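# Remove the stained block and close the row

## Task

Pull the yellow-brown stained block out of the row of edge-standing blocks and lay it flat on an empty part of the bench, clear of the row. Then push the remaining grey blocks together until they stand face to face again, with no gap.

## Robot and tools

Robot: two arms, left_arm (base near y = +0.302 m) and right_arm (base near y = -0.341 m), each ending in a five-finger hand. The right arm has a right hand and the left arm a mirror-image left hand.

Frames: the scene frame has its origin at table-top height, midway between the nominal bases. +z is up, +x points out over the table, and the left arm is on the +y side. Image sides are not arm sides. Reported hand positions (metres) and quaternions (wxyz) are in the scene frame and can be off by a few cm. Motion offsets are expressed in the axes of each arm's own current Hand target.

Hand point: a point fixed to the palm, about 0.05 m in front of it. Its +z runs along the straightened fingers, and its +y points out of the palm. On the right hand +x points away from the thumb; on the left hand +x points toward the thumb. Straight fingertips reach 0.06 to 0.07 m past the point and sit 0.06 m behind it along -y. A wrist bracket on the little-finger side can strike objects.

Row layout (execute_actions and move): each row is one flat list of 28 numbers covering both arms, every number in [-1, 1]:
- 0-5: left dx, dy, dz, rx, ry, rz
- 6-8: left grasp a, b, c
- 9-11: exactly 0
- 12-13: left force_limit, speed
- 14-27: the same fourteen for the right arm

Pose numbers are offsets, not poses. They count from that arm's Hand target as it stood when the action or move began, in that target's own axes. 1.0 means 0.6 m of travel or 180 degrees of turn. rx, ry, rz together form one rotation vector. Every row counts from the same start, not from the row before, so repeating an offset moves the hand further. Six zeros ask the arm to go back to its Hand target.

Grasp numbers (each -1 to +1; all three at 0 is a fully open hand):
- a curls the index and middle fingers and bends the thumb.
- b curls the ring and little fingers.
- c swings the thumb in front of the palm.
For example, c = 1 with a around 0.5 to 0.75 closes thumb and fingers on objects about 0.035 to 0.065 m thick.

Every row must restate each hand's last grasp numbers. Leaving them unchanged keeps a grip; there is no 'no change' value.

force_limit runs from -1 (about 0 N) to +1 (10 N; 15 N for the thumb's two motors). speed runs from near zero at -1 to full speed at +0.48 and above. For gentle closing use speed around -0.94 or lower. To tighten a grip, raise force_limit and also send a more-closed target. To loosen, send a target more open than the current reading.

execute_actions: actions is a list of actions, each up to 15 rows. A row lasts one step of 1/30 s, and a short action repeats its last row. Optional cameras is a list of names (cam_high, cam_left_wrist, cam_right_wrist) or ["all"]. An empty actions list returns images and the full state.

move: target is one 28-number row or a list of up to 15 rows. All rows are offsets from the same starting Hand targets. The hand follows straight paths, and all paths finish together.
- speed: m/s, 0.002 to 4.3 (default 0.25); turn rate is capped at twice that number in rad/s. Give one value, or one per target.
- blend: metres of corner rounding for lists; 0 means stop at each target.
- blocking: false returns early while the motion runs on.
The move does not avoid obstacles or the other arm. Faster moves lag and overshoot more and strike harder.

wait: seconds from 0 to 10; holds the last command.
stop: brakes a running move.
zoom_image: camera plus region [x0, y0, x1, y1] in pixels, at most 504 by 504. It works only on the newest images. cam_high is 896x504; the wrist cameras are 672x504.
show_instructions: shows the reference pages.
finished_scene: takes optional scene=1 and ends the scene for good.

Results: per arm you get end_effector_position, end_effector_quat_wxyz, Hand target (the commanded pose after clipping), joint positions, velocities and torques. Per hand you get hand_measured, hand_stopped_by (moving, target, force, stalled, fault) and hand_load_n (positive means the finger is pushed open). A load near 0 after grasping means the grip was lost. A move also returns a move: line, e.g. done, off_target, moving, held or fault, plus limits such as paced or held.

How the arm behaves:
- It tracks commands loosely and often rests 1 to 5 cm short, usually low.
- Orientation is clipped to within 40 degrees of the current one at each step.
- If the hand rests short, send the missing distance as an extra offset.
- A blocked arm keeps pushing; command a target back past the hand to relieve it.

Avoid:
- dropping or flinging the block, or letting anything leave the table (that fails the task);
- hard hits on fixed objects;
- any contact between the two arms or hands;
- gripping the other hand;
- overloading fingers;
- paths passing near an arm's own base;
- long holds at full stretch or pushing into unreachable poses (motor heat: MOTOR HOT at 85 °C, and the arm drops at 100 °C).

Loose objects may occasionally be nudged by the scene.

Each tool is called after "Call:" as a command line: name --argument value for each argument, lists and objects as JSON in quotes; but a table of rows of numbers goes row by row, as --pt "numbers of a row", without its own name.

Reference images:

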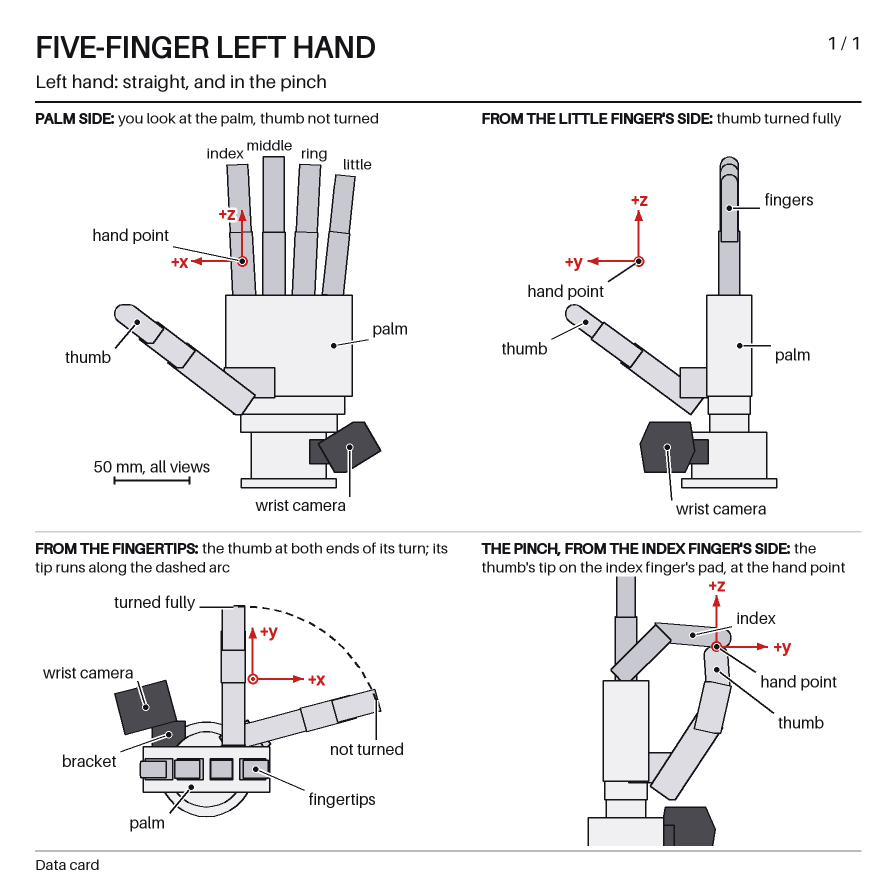

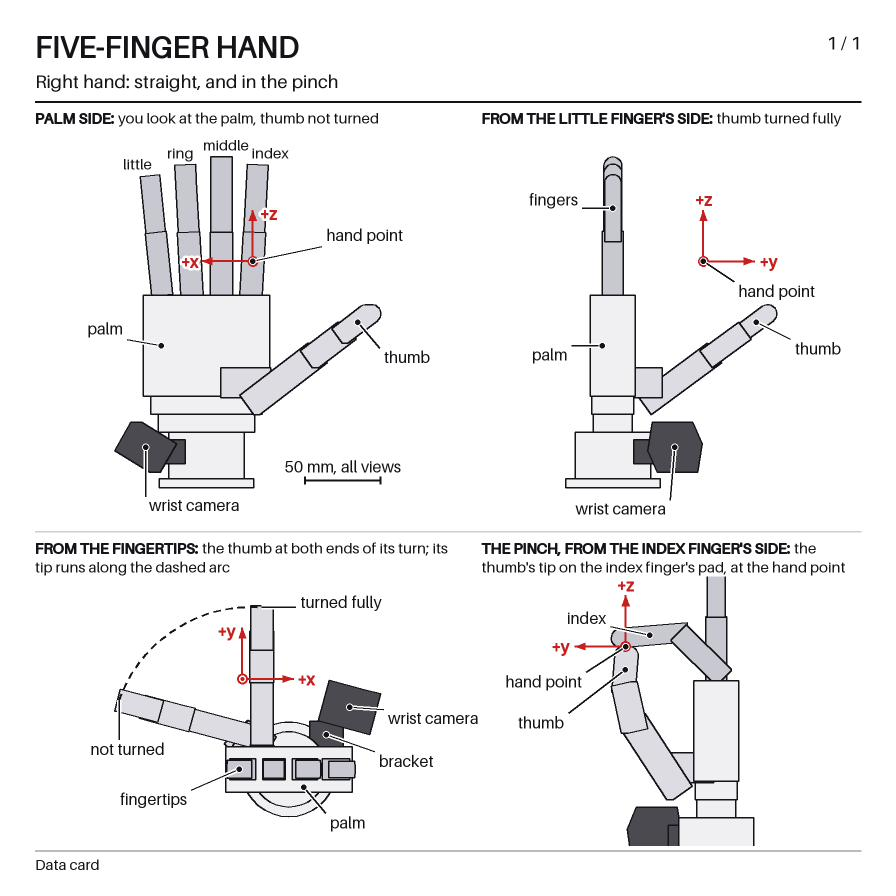

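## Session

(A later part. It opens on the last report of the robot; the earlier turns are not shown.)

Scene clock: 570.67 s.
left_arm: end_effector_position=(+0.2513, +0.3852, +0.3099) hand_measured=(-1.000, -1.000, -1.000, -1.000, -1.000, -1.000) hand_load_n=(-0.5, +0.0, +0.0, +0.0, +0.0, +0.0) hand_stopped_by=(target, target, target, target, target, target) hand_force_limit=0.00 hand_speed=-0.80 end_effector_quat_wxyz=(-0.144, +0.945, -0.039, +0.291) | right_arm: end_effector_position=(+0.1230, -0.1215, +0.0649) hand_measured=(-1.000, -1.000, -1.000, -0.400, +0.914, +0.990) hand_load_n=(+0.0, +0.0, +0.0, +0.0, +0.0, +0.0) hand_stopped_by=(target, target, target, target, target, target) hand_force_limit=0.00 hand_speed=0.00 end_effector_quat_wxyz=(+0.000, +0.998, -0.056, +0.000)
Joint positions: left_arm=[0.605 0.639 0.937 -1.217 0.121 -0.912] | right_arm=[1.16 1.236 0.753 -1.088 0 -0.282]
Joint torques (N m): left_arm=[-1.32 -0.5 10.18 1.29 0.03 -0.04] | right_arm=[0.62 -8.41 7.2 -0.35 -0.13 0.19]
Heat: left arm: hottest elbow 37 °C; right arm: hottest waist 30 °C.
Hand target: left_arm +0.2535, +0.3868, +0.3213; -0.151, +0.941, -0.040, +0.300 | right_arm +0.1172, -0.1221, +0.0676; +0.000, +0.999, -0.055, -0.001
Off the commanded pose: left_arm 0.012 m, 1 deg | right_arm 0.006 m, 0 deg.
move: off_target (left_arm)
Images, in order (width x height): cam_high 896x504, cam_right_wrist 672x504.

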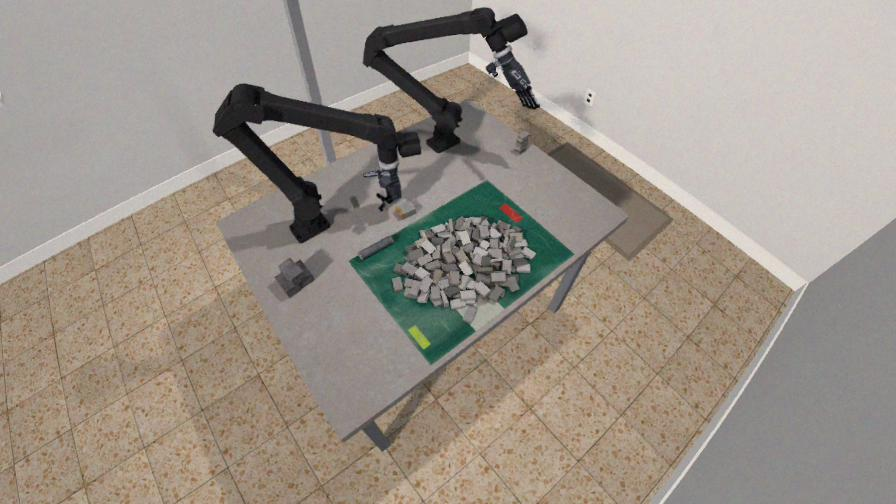

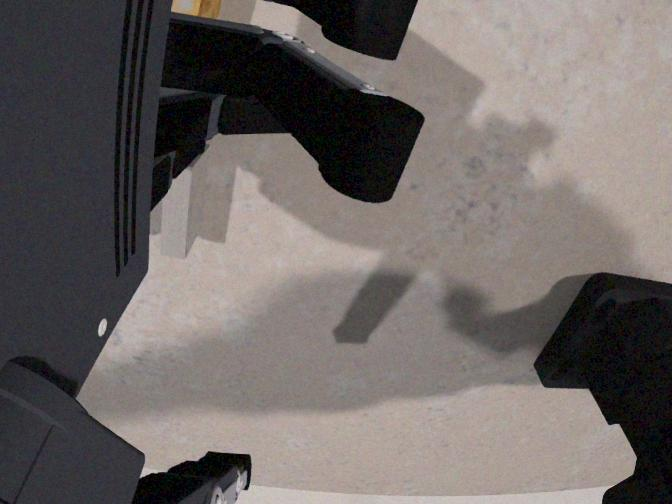

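Call:
move --pt "0 0 0 0 0 0 0 0 0 0 0 0 0 -0.8 0 0 -0.0873 0 0 0 0.1 1 -1 0 0 0 0 0" --pt "0 0 0 0 0 0 0 0 0 0 0 0 0 -0.8 0.2268 -0.0028 -0.0873 0 0 0 0.1 1 -1 0 0 0 0 0" --pt "0 0 0 0 0 0 0 0 0 0 0 0 0 -0.8 0.2268 -0.0028 -0.04 0 0 0 0.1 1 -1 0 0 0 0 0" --speed 0.15 --blend '[0.015,0.015,0]' --cameras '["cam_right_wrist", "cam_high"]'

Call:
zoom_image --camera "cam_right_wrist" --region '[120, 60, 300, 220]'

Scene clock: 585.53 s.
left_arm: end_effector_position=(+0.2513, +0.3852, +0.3099) hand_measured=(-1.000, -1.000, -1.000, -1.000, -1.000, -1.000) hand_load_n=(+0.0, +0.0, +0.0, +0.0, +0.0, +0.0) hand_stopped_by=(target, target, target, target, target, target) hand_force_limit=0.00 hand_speed=-0.80 end_effector_quat_wxyz=(-0.144, +0.945, -0.039, +0.291) | right_arm: end_effector_position=(+0.2435, -0.1375, +0.0919) hand_measured=(-1.000, -1.000, -1.000, -0.400, +0.914, +0.990) hand_load_n=(+0.0, +0.0, +0.0, +0.0, +0.0, +0.0) hand_stopped_by=(target, target, target, target, target, target) hand_force_limit=0.00 hand_speed=0.00 end_effector_quat_wxyz=(+0.006, +0.999, -0.052, -0.004)
Joint positions: left_arm=[0.605 0.639 0.937 -1.217 0.121 -0.912] | right_arm=[0.822 1.353 0.933 -1.165 0.002 -0.628]
Joint torques (N m): left_arm=[-1.32 -0.5 10.13 1.28 0.02 -0.04] | right_arm=[-2.02 -8.64 8.44 0.65 -0.17 -0.11]
Heat: left arm: hottest elbow 37 °C; right arm: hottest waist 30 °C.
Hand target: left_arm +0.2535, +0.3868, +0.3213; -0.151, +0.941, -0.040, +0.300 | right_arm +0.2526, -0.1353, +0.0914; +0.001, +0.999, -0.055, -0.001
Off the commanded pose: left_arm 0.012 m, 1 deg | right_arm 0.009 m, 1 deg.
move: off_target (left_arm); blend cut to 0.0142 m at target 2
Images, in order (width x height): cam_high 896x504, cam_right_wrist 672x504.

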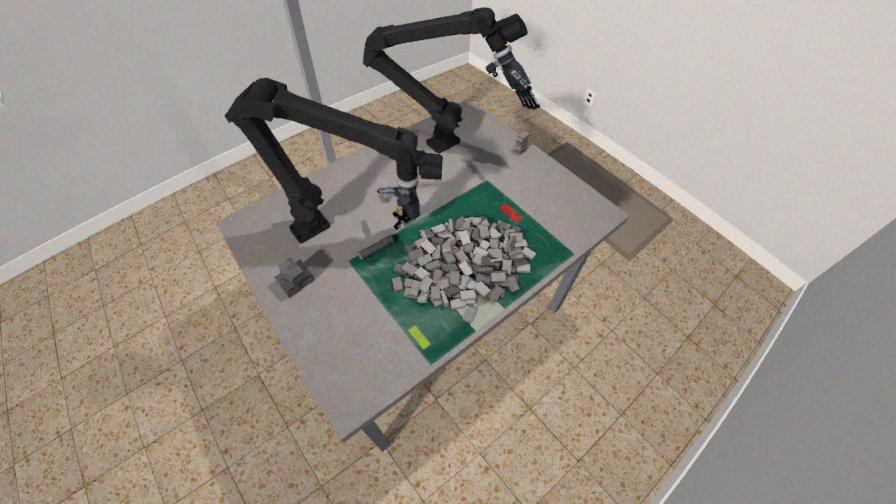

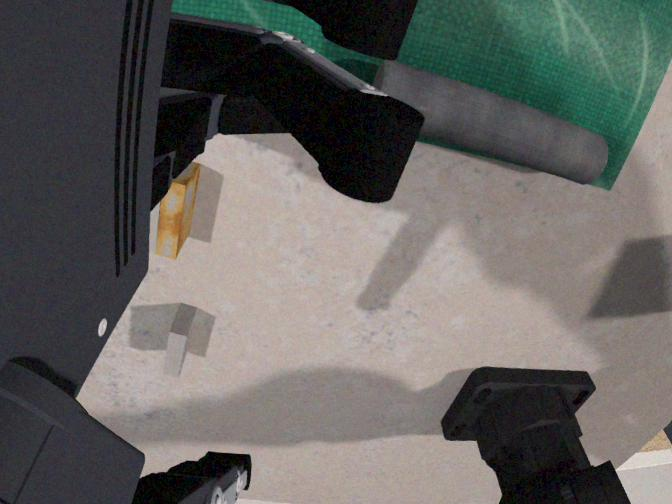

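Scaled by 2.800 from the camera's 672x504 image, which has a finer 960x720 frame.

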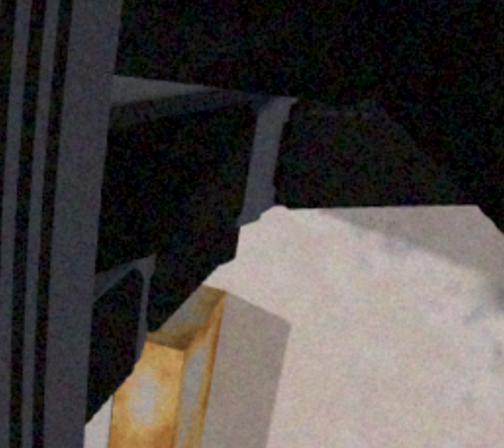

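Call:
move --pt "0 0 0 0 0 0 0 0 0 0 0 0 0 -0.8 0.0 -0.0025 0.0415 0 0 0 0.1 1 -1 0 0 0 0 0" --pt "0 0 0 0 0 0 0 0 0 0 0 0 0 -0.8 -0.0900 -0.004 0.039 0 0 0 0.1 1 -1 0 0 0 0 0" --speed 0.06 --cameras '["cam_right_wrist", "cam_high"]'

Call:
zoom_image --camera "cam_high" --region '[370, 170, 450, 230]'

Call:
zoom_image --camera "cam_right_wrist" --region '[120, 60, 300, 220]'

Scene clock: 621.00 s.
left_arm: end_effector_position=(+0.2513, +0.3852, +0.3099) hand_measured=(-1.000, -1.000, -1.000, -1.000, -1.000, -1.000) hand_load_n=(-0.5, +0.0, +0.0, +0.0, +0.0, +0.0) hand_stopped_by=(target, target, target, target, target, target) hand_force_limit=0.00 hand_speed=-0.80 end_effector_quat_wxyz=(-0.144, +0.945, -0.039, +0.291) | right_arm: end_effector_position=(+0.2033, -0.1310, +0.0662) hand_measured=(-1.000, -1.000, -1.000, -0.400, +0.914, +0.990) hand_load_n=(+0.0, -0.5, +0.0, +0.0, +0.0, +0.0) hand_stopped_by=(target, target, target, target, target, target) hand_force_limit=0.00 hand_speed=0.00 end_effector_quat_wxyz=(+0.006, +0.998, -0.057, -0.004)
Joint positions: left_arm=[0.605 0.639 0.937 -1.217 0.121 -0.912] | right_arm=[0.923 1.334 0.839 -1.092 0 -0.519]
Joint torques (N m): left_arm=[-1.49 -0.38 10.09 1.2 0.04 -0.04] | right_arm=[0.62 -9.88 7.06 0.29 -0.11 0.17]
Heat: left arm: hottest elbow 38 °C; right arm: hottest waist 30 °C.
Hand target: left_arm +0.2535, +0.3868, +0.3213; -0.151, +0.941, -0.040, +0.300 | right_arm +0.1993, -0.1269, +0.0681; +0.000, +0.999, -0.055, -0.001
Off the commanded pose: left_arm 0.012 m, 1 deg | right_arm 0.006 m, 1 deg.
move: off_target (left_arm)
Images, in order (width x height): cam_high 896x504, cam_right_wrist 672x504.

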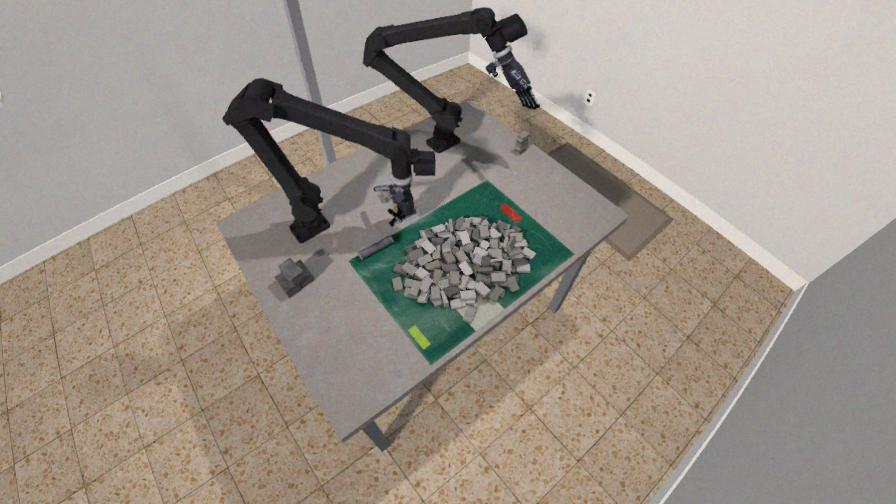

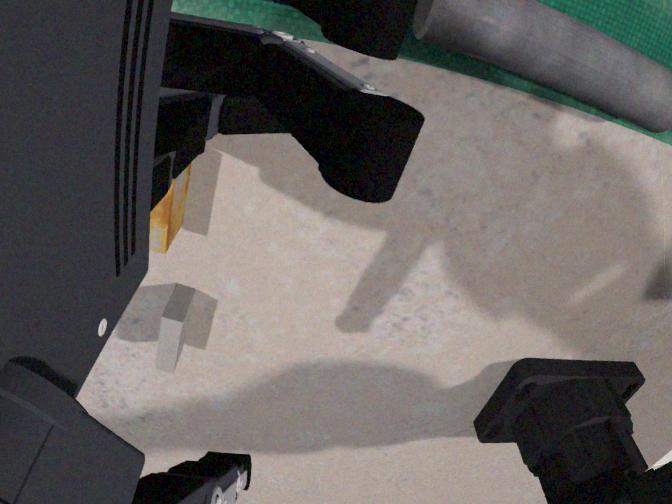

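Scaled by 6.300 from the camera's 896x504 image, which has a finer 1280x720 frame.

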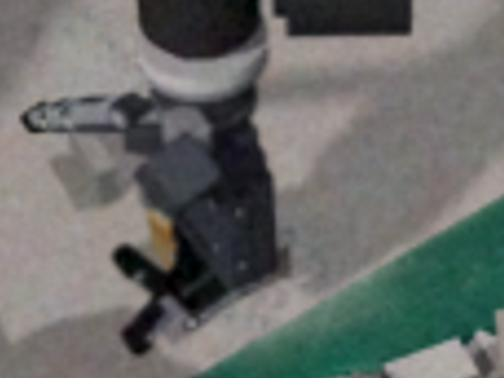

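Scaled by 2.800 from the camera's 672x504 image, which has a finer 960x720 frame.

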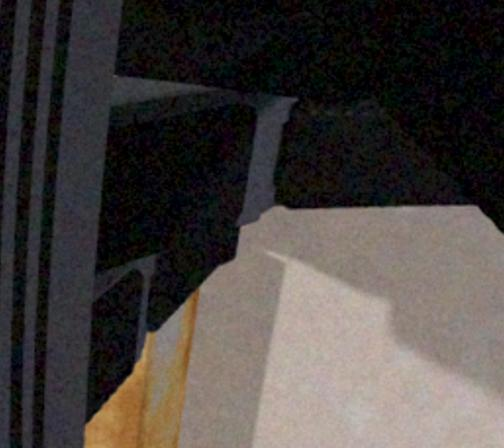

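Call:
move --target '[0,0,0,0,0,0, 0,0,0,0,0,0, 0,-0.8, -0.094,0.0,-0.001,0,0,0, 0.1,1,-1,0,0,0, 0,0]' --speed 0.07 --cameras '["cam_right_wrist", "cam_high"]'

Call:
zoom_image --camera "cam_high" --region '[350, 170, 430, 230]'

Call:
zoom_image --camera "cam_right_wrist" --region '[120, 0, 300, 220]'

Scene clock: 631.30 s.
left_arm: end_effector_position=(+0.2513, +0.3852, +0.3099) hand_measured=(-1.000, -1.000, -1.000, -1.000, -1.000, -1.000) hand_load_n=(+0.0, +0.0, +0.0, +0.0, +0.0, +0.0) hand_stopped_by=(target, target, target, target, target, target) hand_force_limit=0.00 hand_speed=-0.80 end_effector_quat_wxyz=(-0.144, +0.945, -0.039, +0.291) | right_arm: end_effector_position=(+0.1485, -0.1220, +0.0663) hand_measured=(-1.000, -1.000, -1.000, -0.400, +0.914, +0.990) hand_load_n=(+0.0, +0.0, +0.0, +0.0, +0.0, +0.5) hand_stopped_by=(target, target, target, target, target, target) hand_force_limit=0.00 hand_speed=0.00 end_effector_quat_wxyz=(+0.003, +0.998, -0.056, -0.001)
Joint positions: left_arm=[0.605 0.639 0.937 -1.217 0.121 -0.912] | right_arm=[1.083 1.268 0.782 -1.092 0 -0.359]
Joint torques (N m): left_arm=[-1.26 -0.62 10.18 1.26 0.05 -0.05] | right_arm=[0.56 -8.82 7.15 -0.12 -0.12 0.19]
Heat: left arm: hottest elbow 38 °C; right arm: hottest waist 30 °C.
Hand target: left_arm +0.2535, +0.3868, +0.3213; -0.151, +0.941, -0.040, +0.300 | right_arm +0.1431, -0.1209, +0.0688; +0.000, +0.999, -0.054, -0.001
Off the commanded pose: left_arm 0.012 m, 1 deg | right_arm 0.006 m, 0 deg.
move: off_target (left_arm)
Images, in order (width x height): cam_high 896x504, cam_right_wrist 672x504.

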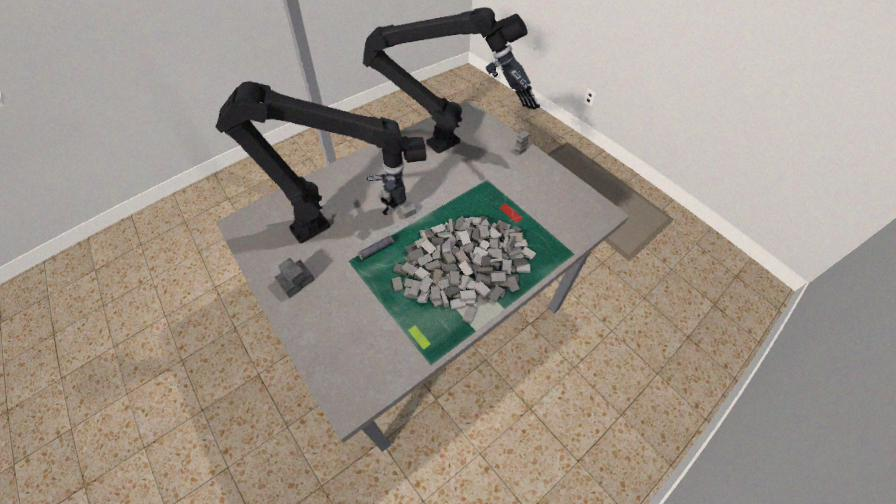

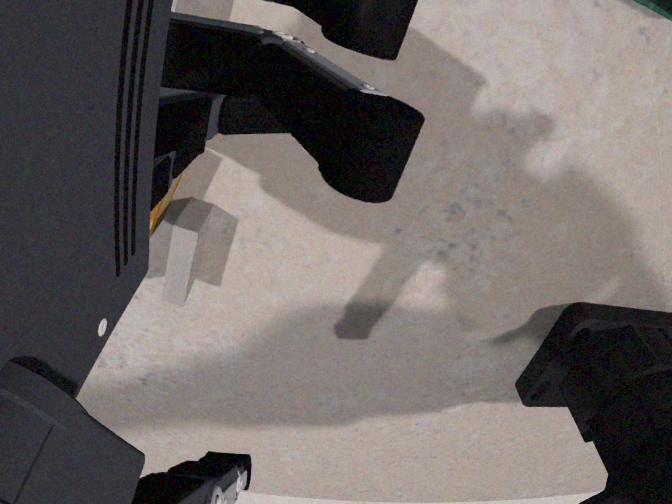

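Scaled by 6.300 from the camera's 896x504 image, which has a finer 1280x720 frame.

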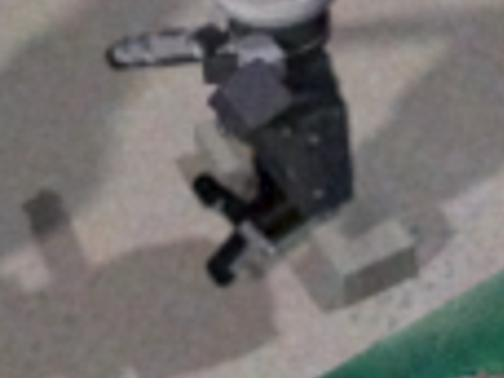

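Scaled by 2.291 from the camera's 672x504 image, which has a finer 960x720 frame.

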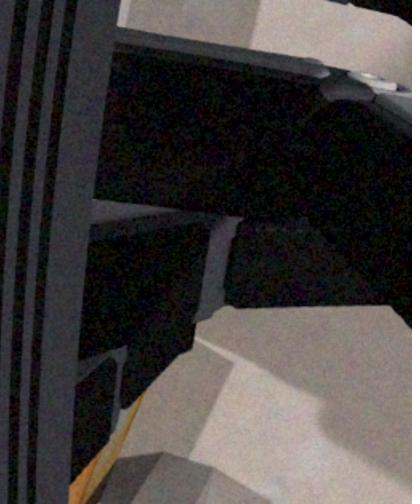

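Call:
move --pt "0 0 0 0 0 0 0 0 0 0 0 0 0 -0.8 0 0 -0.0833 0 0 0 0.1 1 -1 0 0 0 0 0" --pt "0 0 0 0 0 0 0 0 0 0 0 0 0 -0.8 0.045 -0.1575 -0.252 0 0 0 0 0 0 0 0 0 0 0" --speed 0.2 --blend '[0.02,0]' --cameras '["cam_right_wrist", "cam_high"]'

Call:
zoom_image --camera "cam_right_wrist" --region '[220, 60, 440, 240]'

Scene clock: 644.37 s.
left_arm: end_effector_position=(+0.2513, +0.3852, +0.3099) hand_measured=(-1.000, -1.000, -1.000, -1.000, -1.000, -1.000) hand_load_n=(+0.0, +0.0, +0.0, +0.0, +0.0, +0.0) hand_stopped_by=(target, target, target, target, target, target) hand_force_limit=0.00 hand_speed=-0.80 end_effector_quat_wxyz=(-0.144, +0.945, -0.039, +0.291) | right_arm: end_effector_position=(+0.1815, -0.0434, +0.2098) hand_measured=(-1.000, -1.000, -1.000, -1.000, -1.000, -1.000) hand_load_n=(+0.0, +0.0, +0.0, +0.0, +0.0, +0.0) hand_stopped_by=(target, target, target, target, target, target) hand_force_limit=0.00 hand_speed=0.00 end_effector_quat_wxyz=(+0.009, +0.998, -0.058, -0.004)
Joint positions: left_arm=[0.605 0.639 0.937 -1.217 0.121 -0.912] | right_arm=[1.098 1.389 1.288 -1.49 -0.001 -0.34]
Joint torques (N m): left_arm=[-1.44 -0.56 10.1 1.16 0.04 -0.02] | right_arm=[0.62 -9.7 11.6 -0.4 -0.13 0.15]
Heat: left arm: hottest elbow 38 °C; right arm: hottest waist 30 °C.
Hand target: left_arm +0.2535, +0.3868, +0.3213; -0.151, +0.941, -0.040, +0.300 | right_arm +0.1805, -0.0297, +0.2199; +0.000, +0.999, -0.055, -0.001
Off the commanded pose: left_arm 0.012 m, 1 deg | right_arm 0.017 m, 1 deg.
move: off_target (left_arm, right_arm); target 2's new numbers were sent with right_arm's hand 0.017 m and 1 deg from that target
Images, in order (width x height): cam_high 896x504, cam_right_wrist 672x504.

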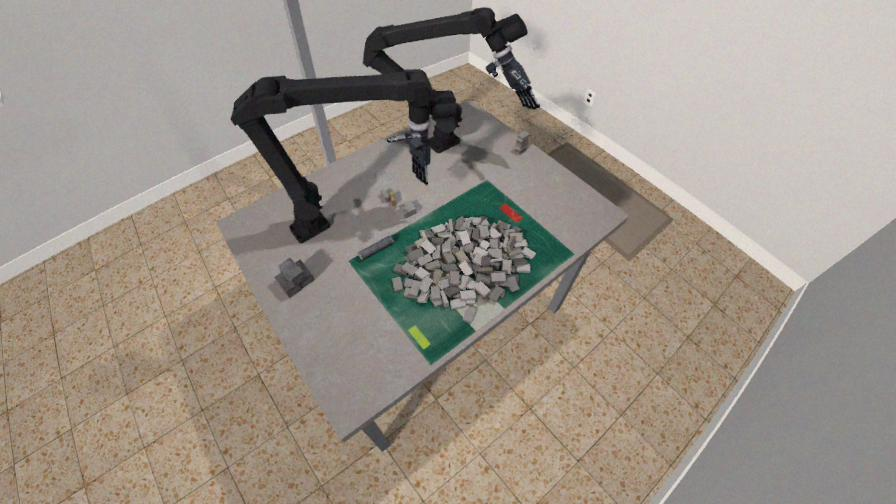

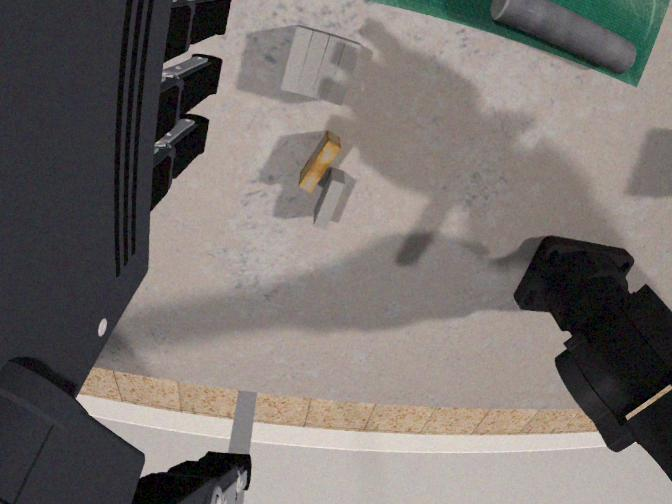

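Scaled by 2.291 from the camera's 672x504 image, which has a finer 960x720 frame.

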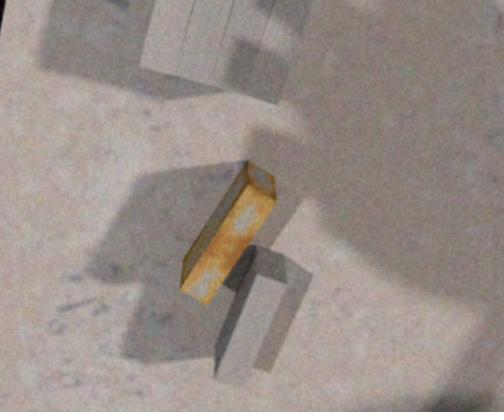

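Call:
move --pt "0 0 0 0 0 0 0 0 0 0 0 0 0 -0.8 -0.2088 0.1728 0.175 0 0 0 0.1 1 -1 0 0 0 0 0" --pt "0 0 0 0 0 0 0 0 0 0 0 0 0 -0.8 -0.2088 0.1728 0.252 0 0 0 0.1 1 -1 0 0 0 0 0" --speed '[0.2,0.08]' --cameras '["cam_right_wrist", "cam_high"]'

Call:
zoom_image --camera "cam_right_wrist" --region '[120, 0, 340, 220]'

Call:
zoom_image --camera "cam_high" --region '[350, 170, 430, 230]'

Scene clock: 695.43 s.
left_arm: end_effector_position=(+0.2513, +0.3852, +0.3099) hand_measured=(-1.000, -1.000, -1.000, -1.000, -1.000, -1.000) hand_load_n=(+0.0, +0.0, +0.0, +0.0, +0.0, +0.0) hand_stopped_by=(target, target, target, target, target, target) hand_force_limit=0.00 hand_speed=-0.80 end_effector_quat_wxyz=(-0.144, +0.945, -0.039, +0.291) | right_arm: end_effector_position=(+0.0483, -0.1218, +0.0721) hand_measured=(-1.000, -1.000, -1.000, -0.400, +0.914, +0.990) hand_load_n=(+0.0, +0.0, +0.0, +0.0, +0.0, +0.0) hand_stopped_by=(target, target, target, target, target, target) hand_force_limit=0.00 hand_speed=0.00 end_effector_quat_wxyz=(+0.000, +0.998, -0.057, -0.002)
Joint positions: left_arm=[0.605 0.639 0.937 -1.217 0.121 -0.912] | right_arm=[1.406 1.165 0.718 -1.125 -0.004 -0.035]
Joint torques (N m): left_arm=[-1.49 -0.62 10.17 1.17 0.03 -0.01] | right_arm=[0.62 -5.54 7.35 0.59 0 0.17]
Heat: left arm: hottest elbow 38 °C; right arm: hottest elbow 33 °C.
Hand target: left_arm +0.2535, +0.3868, +0.3213; -0.151, +0.941, -0.040, +0.300 | right_arm +0.0444, -0.1191, +0.0690; +0.000, +0.999, -0.054, -0.001
Off the commanded pose: left_arm 0.012 m, 1 deg | right_arm 0.006 m, 0 deg.
move: off_target (left_arm)
Images, in order (width x height): cam_high 896x504, cam_right_wrist 672x504.

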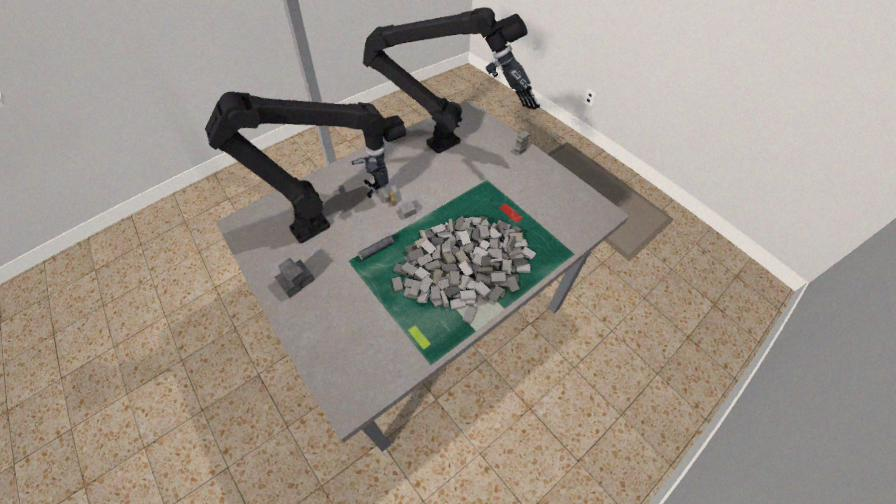

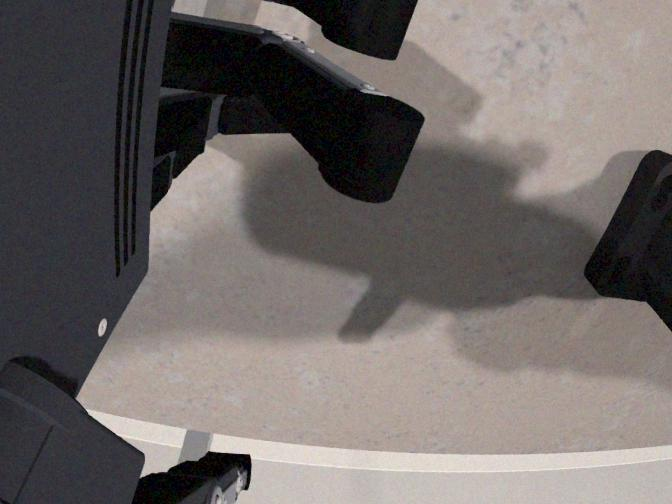

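Scaled by 2.291 from the camera's 672x504 image, which has a finer 960x720 frame.

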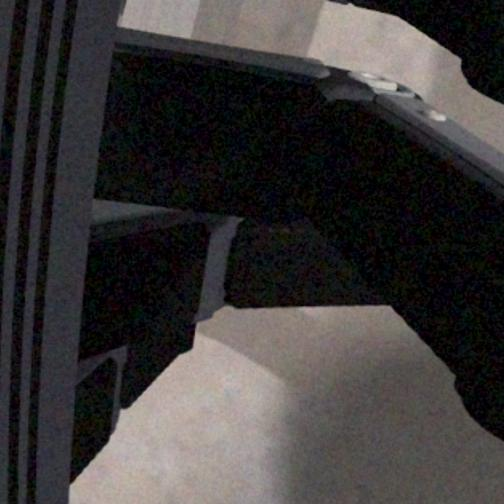

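Scaled by 6.300 from the camera's 896x504 image, which has a finer 1280x720 frame.

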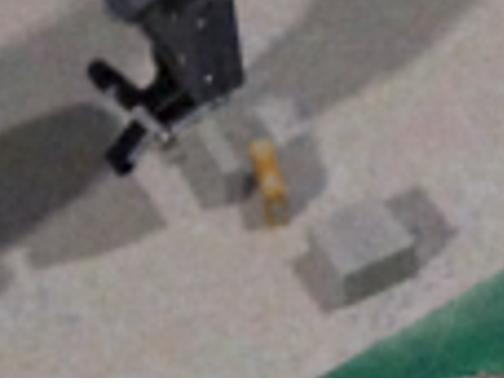

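Call:
move --target '[0,0,0,0,0,0, 0,0,0,0,0,0, 0,-0.8, 0.2140,0.0013,0,0,0,0, 0.1,1,-1,0,0,0, 0,0]' --speed 0.07 --cameras '["cam_right_wrist", "cam_high"]'

Call:
zoom_image --camera "cam_high" --region '[350, 170, 430, 230]'

Call:
zoom_image --camera "cam_right_wrist" --region '[120, 0, 340, 220]'

Scene clock: 707.30 s.
left_arm: end_effector_position=(+0.2513, +0.3852, +0.3099) hand_measured=(-1.000, -1.000, -1.000, -1.000, -1.000, -1.000) hand_load_n=(+0.0, +0.0, +0.0, +0.0, +0.0, +0.0) hand_stopped_by=(target, target, target, target, target, target) hand_force_limit=0.00 hand_speed=-0.80 end_effector_quat_wxyz=(-0.144, +0.945, -0.039, +0.291) | right_arm: end_effector_position=(+0.1576, -0.1487, +0.0622) hand_measured=(-1.000, -1.000, -1.000, -0.400, +0.914, +0.990) hand_load_n=(+0.0, +0.0, +0.0, +0.0, +0.0, +0.0) hand_stopped_by=(target, target, target, target, target, target) hand_force_limit=0.00 hand_speed=0.00 end_effector_quat_wxyz=(+0.017, +0.998, -0.052, -0.009)
Joint positions: left_arm=[0.605 0.639 0.937 -1.217 0.121 -0.912] | right_arm=[1.016 1.248 0.747 -1.108 0.001 -0.434]
Joint torques (N m): left_arm=[-1.55 -0.62 10.04 1.25 0.02 -0.06] | right_arm=[-1.96 -6.48 10.3 0.57 -0.12 -0.13]
Heat: left arm: hottest elbow 38 °C; right arm: hottest elbow 33 °C.
Hand target: left_arm +0.2535, +0.3868, +0.3213; -0.151, +0.941, -0.040, +0.300 | right_arm +0.1720, -0.1340, +0.0687; +0.000, +0.999, -0.054, -0.001
Off the commanded pose: left_arm 0.012 m, 1 deg | right_arm 0.022 m, 2 deg.
move: off_target (left_arm, right_arm)
Images, in order (width x height): cam_high 896x504, cam_right_wrist 672x504.

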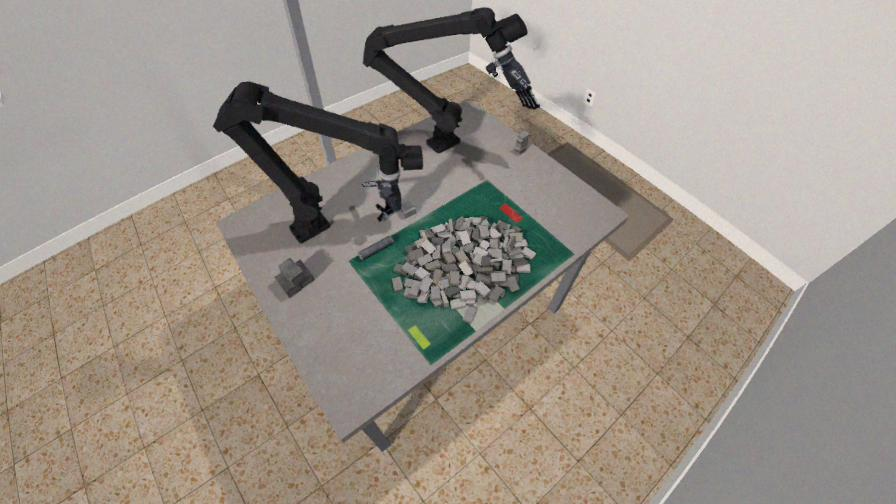

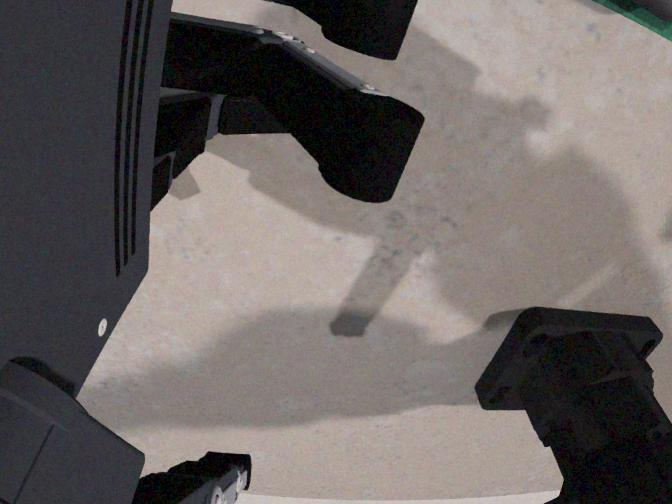

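Scaled by 6.300 from the camera's 896x504 image, which has a finer 1280x720 frame.

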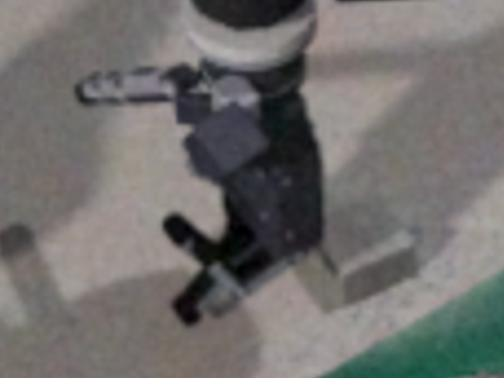

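Scaled by 2.291 from the camera's 672x504 image, which has a finer 960x720 frame.

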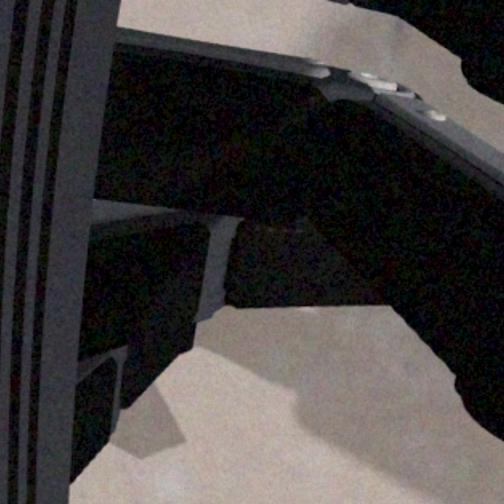

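Call:
move --pt "0 0 0 0 0 0 0 0 0 0 0 0 0 -0.8 0.0 0.0 -0.09 0 0 0 0.1 1 -1 0 0 0 0 0" --pt "0 0 0 0 0 0 0 0 0 0 0 0 0 -0.8 0.0 -0.16 -0.252 0 0 0 0.1 1 -1 0 0 0 0 0" --speed 0.2 --blend '[0.02,0]' --cameras '["cam_right_wrist", "cam_high"]'

Call:
zoom_image --camera "cam_right_wrist" --region '[220, 60, 440, 240]'

Call:
zoom_image --camera "cam_high" --region '[350, 170, 430, 230]'

Scene clock: 714.47 s.
left_arm: end_effector_position=(+0.2513, +0.3852, +0.3099) hand_measured=(-1.000, -1.000, -1.000, -1.000, -1.000, -1.000) hand_load_n=(+0.0, +0.0, +0.0, +0.0, +0.0, +0.0) hand_stopped_by=(target, target, target, target, target, target) hand_force_limit=0.00 hand_speed=-0.80 end_effector_quat_wxyz=(-0.144, +0.945, -0.039, +0.291) | right_arm: end_effector_position=(+0.1829, -0.0521, +0.2094) hand_measured=(-1.000, -1.000, -1.000, -0.400, +0.914, +0.990) hand_load_n=(+0.0, +0.0, +0.0, +0.0, +0.0, +0.0) hand_stopped_by=(target, target, target, target, target, target) hand_force_limit=0.00 hand_speed=0.00 end_effector_quat_wxyz=(+0.009, +0.998, -0.056, -0.005)
Joint positions: left_arm=[0.605 0.639 0.937 -1.217 0.121 -0.912] | right_arm=[1.086 1.371 1.269 -1.489 -0.002 -0.357]
Joint torques (N m): left_arm=[-1.32 -0.44 10.17 1.26 0.01 -0.04] | right_arm=[0.56 -9.47 11.59 -0.42 -0.06 0.18]
Heat: left arm: hottest elbow 38 °C; right arm: hottest elbow 34 °C.
Hand target: left_arm +0.2535, +0.3868, +0.3213; -0.151, +0.941, -0.040, +0.300 | right_arm +0.1827, -0.0385, +0.2199; +0.000, +0.999, -0.055, -0.001
Off the commanded pose: left_arm 0.012 m, 1 deg | right_arm 0.017 m, 1 deg.
move: off_target (left_arm, right_arm)
Images, in order (width x height): cam_high 896x504, cam_right_wrist 672x504.

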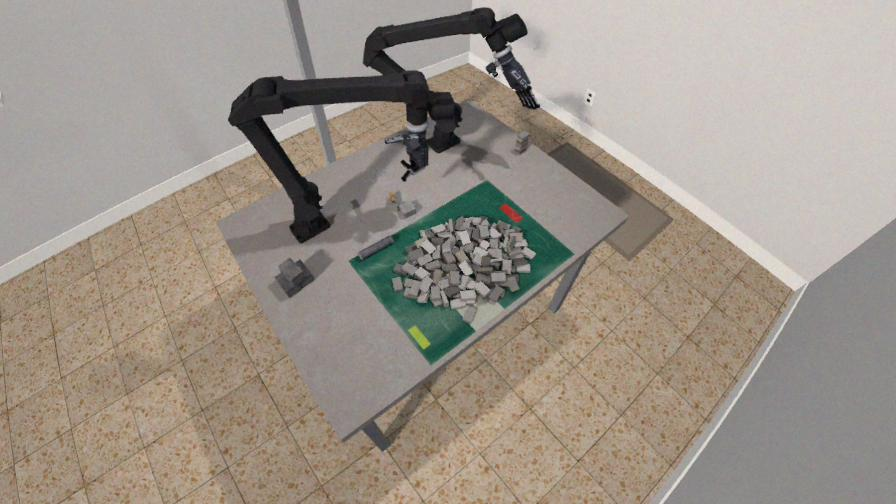

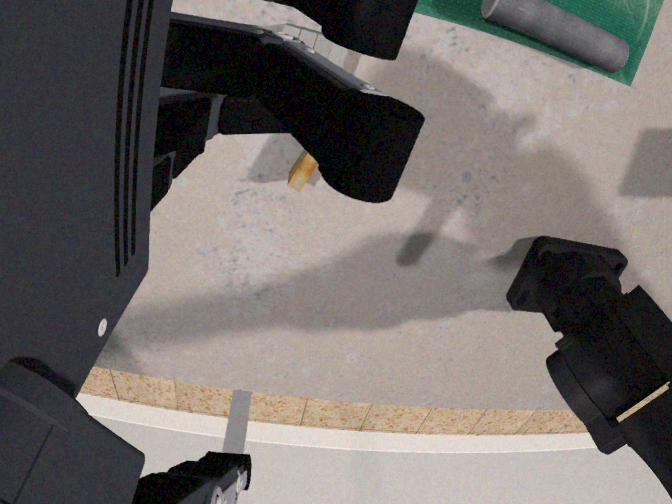

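Scaled by 2.291 from the camera's 672x504 image, which has a finer 960x720 frame.

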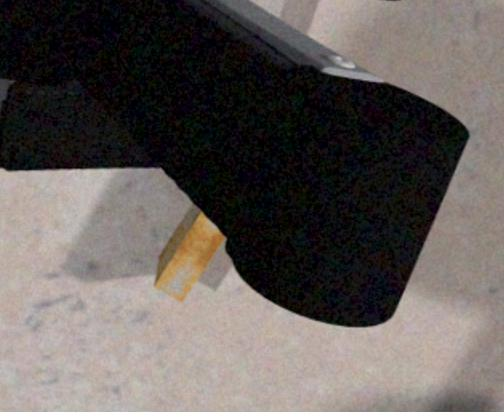

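Scaled by 6.300 from the camera's 896x504 image, which has a finer 1280x720 frame.

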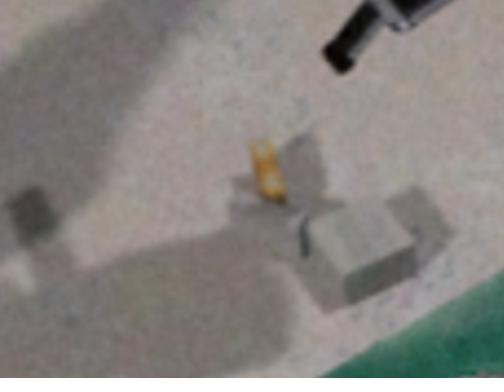

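Call:
move --target '[0,0,0,0,0,0, 0,0,0,0,0,0, 0,-0.8, 0.0,0.0,0,0,0,0, 0,0,0,0,0,0, 0,0.3]' --cameras '["cam_right_wrist"]'

Call:
zoom_image --camera "cam_right_wrist" --region '[220, 10, 420, 210]'

Scene clock: 719.37 s.
left_arm: end_effector_position=(+0.2513, +0.3852, +0.3099) hand_measured=(-1.000, -1.000, -1.000, -1.000, -1.000, -1.000) hand_load_n=(+0.0, +0.0, -0.5, +0.0, +0.0, +0.0) hand_stopped_by=(target, target, target, target, target, target) hand_force_limit=0.00 hand_speed=-0.80 end_effector_quat_wxyz=(-0.144, +0.945, -0.039, +0.291) | right_arm: end_effector_position=(+0.1828, -0.0520, +0.2095) hand_measured=(-1.000, -1.000, -1.000, -1.000, -1.000, -1.000) hand_load_n=(+0.0, +0.0, +0.0, +0.0, +0.0, +0.0) hand_stopped_by=(target, target, target, target, target, target) hand_force_limit=0.00 hand_speed=0.30 end_effector_quat_wxyz=(+0.009, +0.998, -0.057, -0.005)
Joint positions: left_arm=[0.605 0.639 0.937 -1.217 0.121 -0.912] | right_arm=[1.086 1.371 1.269 -1.49 -0.002 -0.355]
Joint torques (N m): left_arm=[-1.26 -0.62 10.06 1.26 0.04 -0.03] | right_arm=[0.62 -9.47 11.6 -0.35 -0.07 0.15]
Heat: left arm: hottest elbow 38 °C; right arm: hottest elbow 34 °C.
Hand target: left_arm +0.2535, +0.3868, +0.3213; -0.151, +0.941, -0.040, +0.300 | right_arm +0.1827, -0.0385, +0.2198; +0.001, +0.999, -0.055, -0.001
Off the commanded pose: left_arm 0.012 m, 1 deg | right_arm 0.017 m, 1 deg.
move: off_target (left_arm, right_arm)
Images, in order (width x height): cam_right_wrist 672x504.

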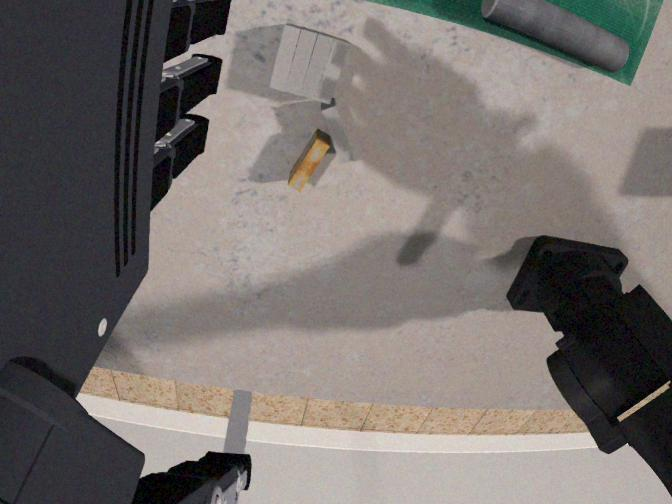

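Scaled by 2.520 from the camera's 672x504 image, which has a finer 960x720 frame.

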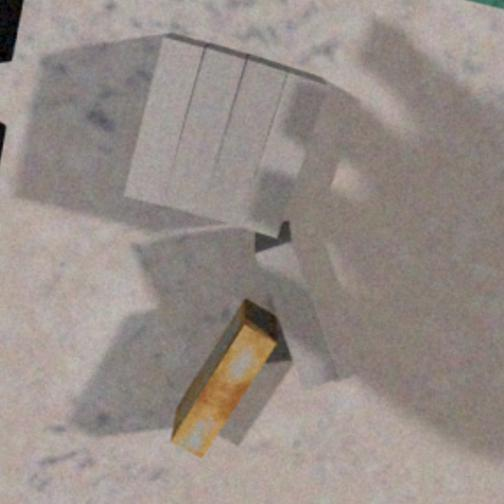

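Call:
move --pt "0 0 0 0 0 0 0 0 0 0 0 0 0 -0.8 -0.0962 0.1661 0.1747 0 0 0 0.1 1 -1 0 0 0 0 0.3" --pt "0 0 0 0 0 0 0 0 0 0 0 0 0 -0.8 -0.0962 0.1661 0.2413 0 0 0 0.1 1 -1 0 0 0 0 0.3" --speed '[0.2,0.08]' --cameras '["cam_right_wrist", "cam_high"]'

Call:
zoom_image --camera "cam_right_wrist" --region '[120, 60, 300, 220]'

Call:
zoom_image --camera "cam_high" --region '[350, 170, 430, 230]'

Scene clock: 789.87 s.
left_arm: end_effector_position=(+0.2513, +0.3852, +0.3099) hand_measured=(-1.000, -1.000, -1.000, -1.000, -1.000, -1.000) hand_load_n=(+0.0, +0.0, +0.0, +0.0, +0.0, +0.0) hand_stopped_by=(target, target, target, target, target, target) hand_force_limit=0.00 hand_speed=-0.80 end_effector_quat_wxyz=(-0.144, +0.945, -0.039, +0.291) | right_arm: end_effector_position=(+0.1177, -0.1353, +0.0784) hand_measured=(-1.000, -1.000, -1.000, -0.400, +0.914, +0.990) hand_load_n=(+0.0, +0.0, +0.0, +0.0, +0.0, +0.0) hand_stopped_by=(target, target, target, target, target, target) hand_force_limit=0.00 hand_speed=0.30 end_effector_quat_wxyz=(+0.001, +0.998, -0.057, -0.001)
Joint positions: left_arm=[0.605 0.639 0.937 -1.217 0.121 -0.912] | right_arm=[1.157 1.174 0.743 -1.141 -0.002 -0.284]
Joint torques (N m): left_arm=[-1.38 -0.5 10.14 1.17 0.04 -0.03] | right_arm=[0.67 -5.83 7.43 0.61 -0.06 0.18]
Heat: left arm: hottest elbow 39 °C; right arm: hottest elbow 35 °C.
Hand target: left_arm +0.2535, +0.3868, +0.3213; -0.151, +0.941, -0.040, +0.300 | right_arm +0.1143, -0.1314, +0.0753; +0.000, +0.999, -0.055, -0.001
Off the commanded pose: left_arm 0.012 m, 1 deg | right_arm 0.006 m, 0 deg.
move: off_target (left_arm)
Images, in order (width x height): cam_high 896x504, cam_right_wrist 672x504.

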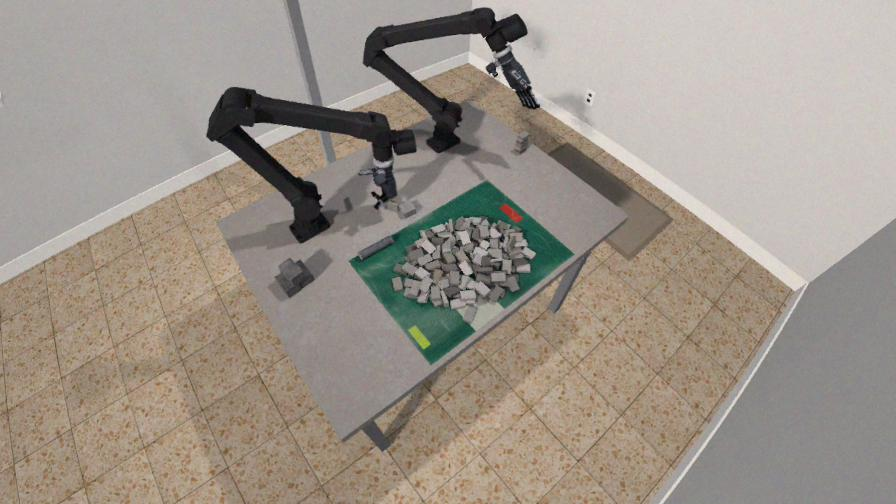

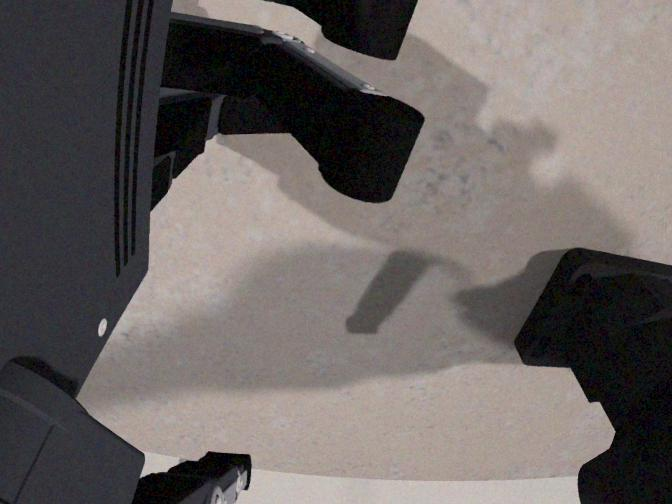

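Scaled by 2.800 from the camera's 672x504 image, which has a finer 960x720 frame.

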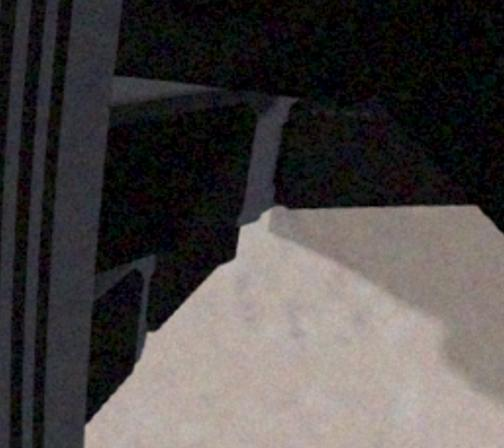

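Scaled by 6.300 from the camera's 896x504 image, which has a finer 1280x720 frame.

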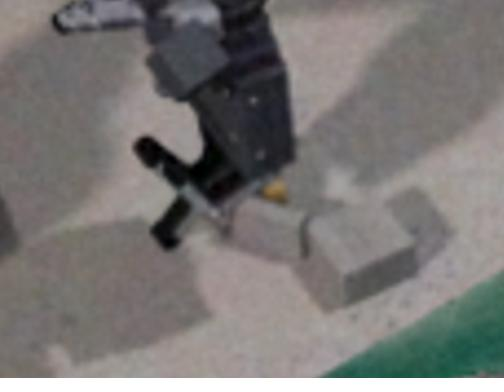

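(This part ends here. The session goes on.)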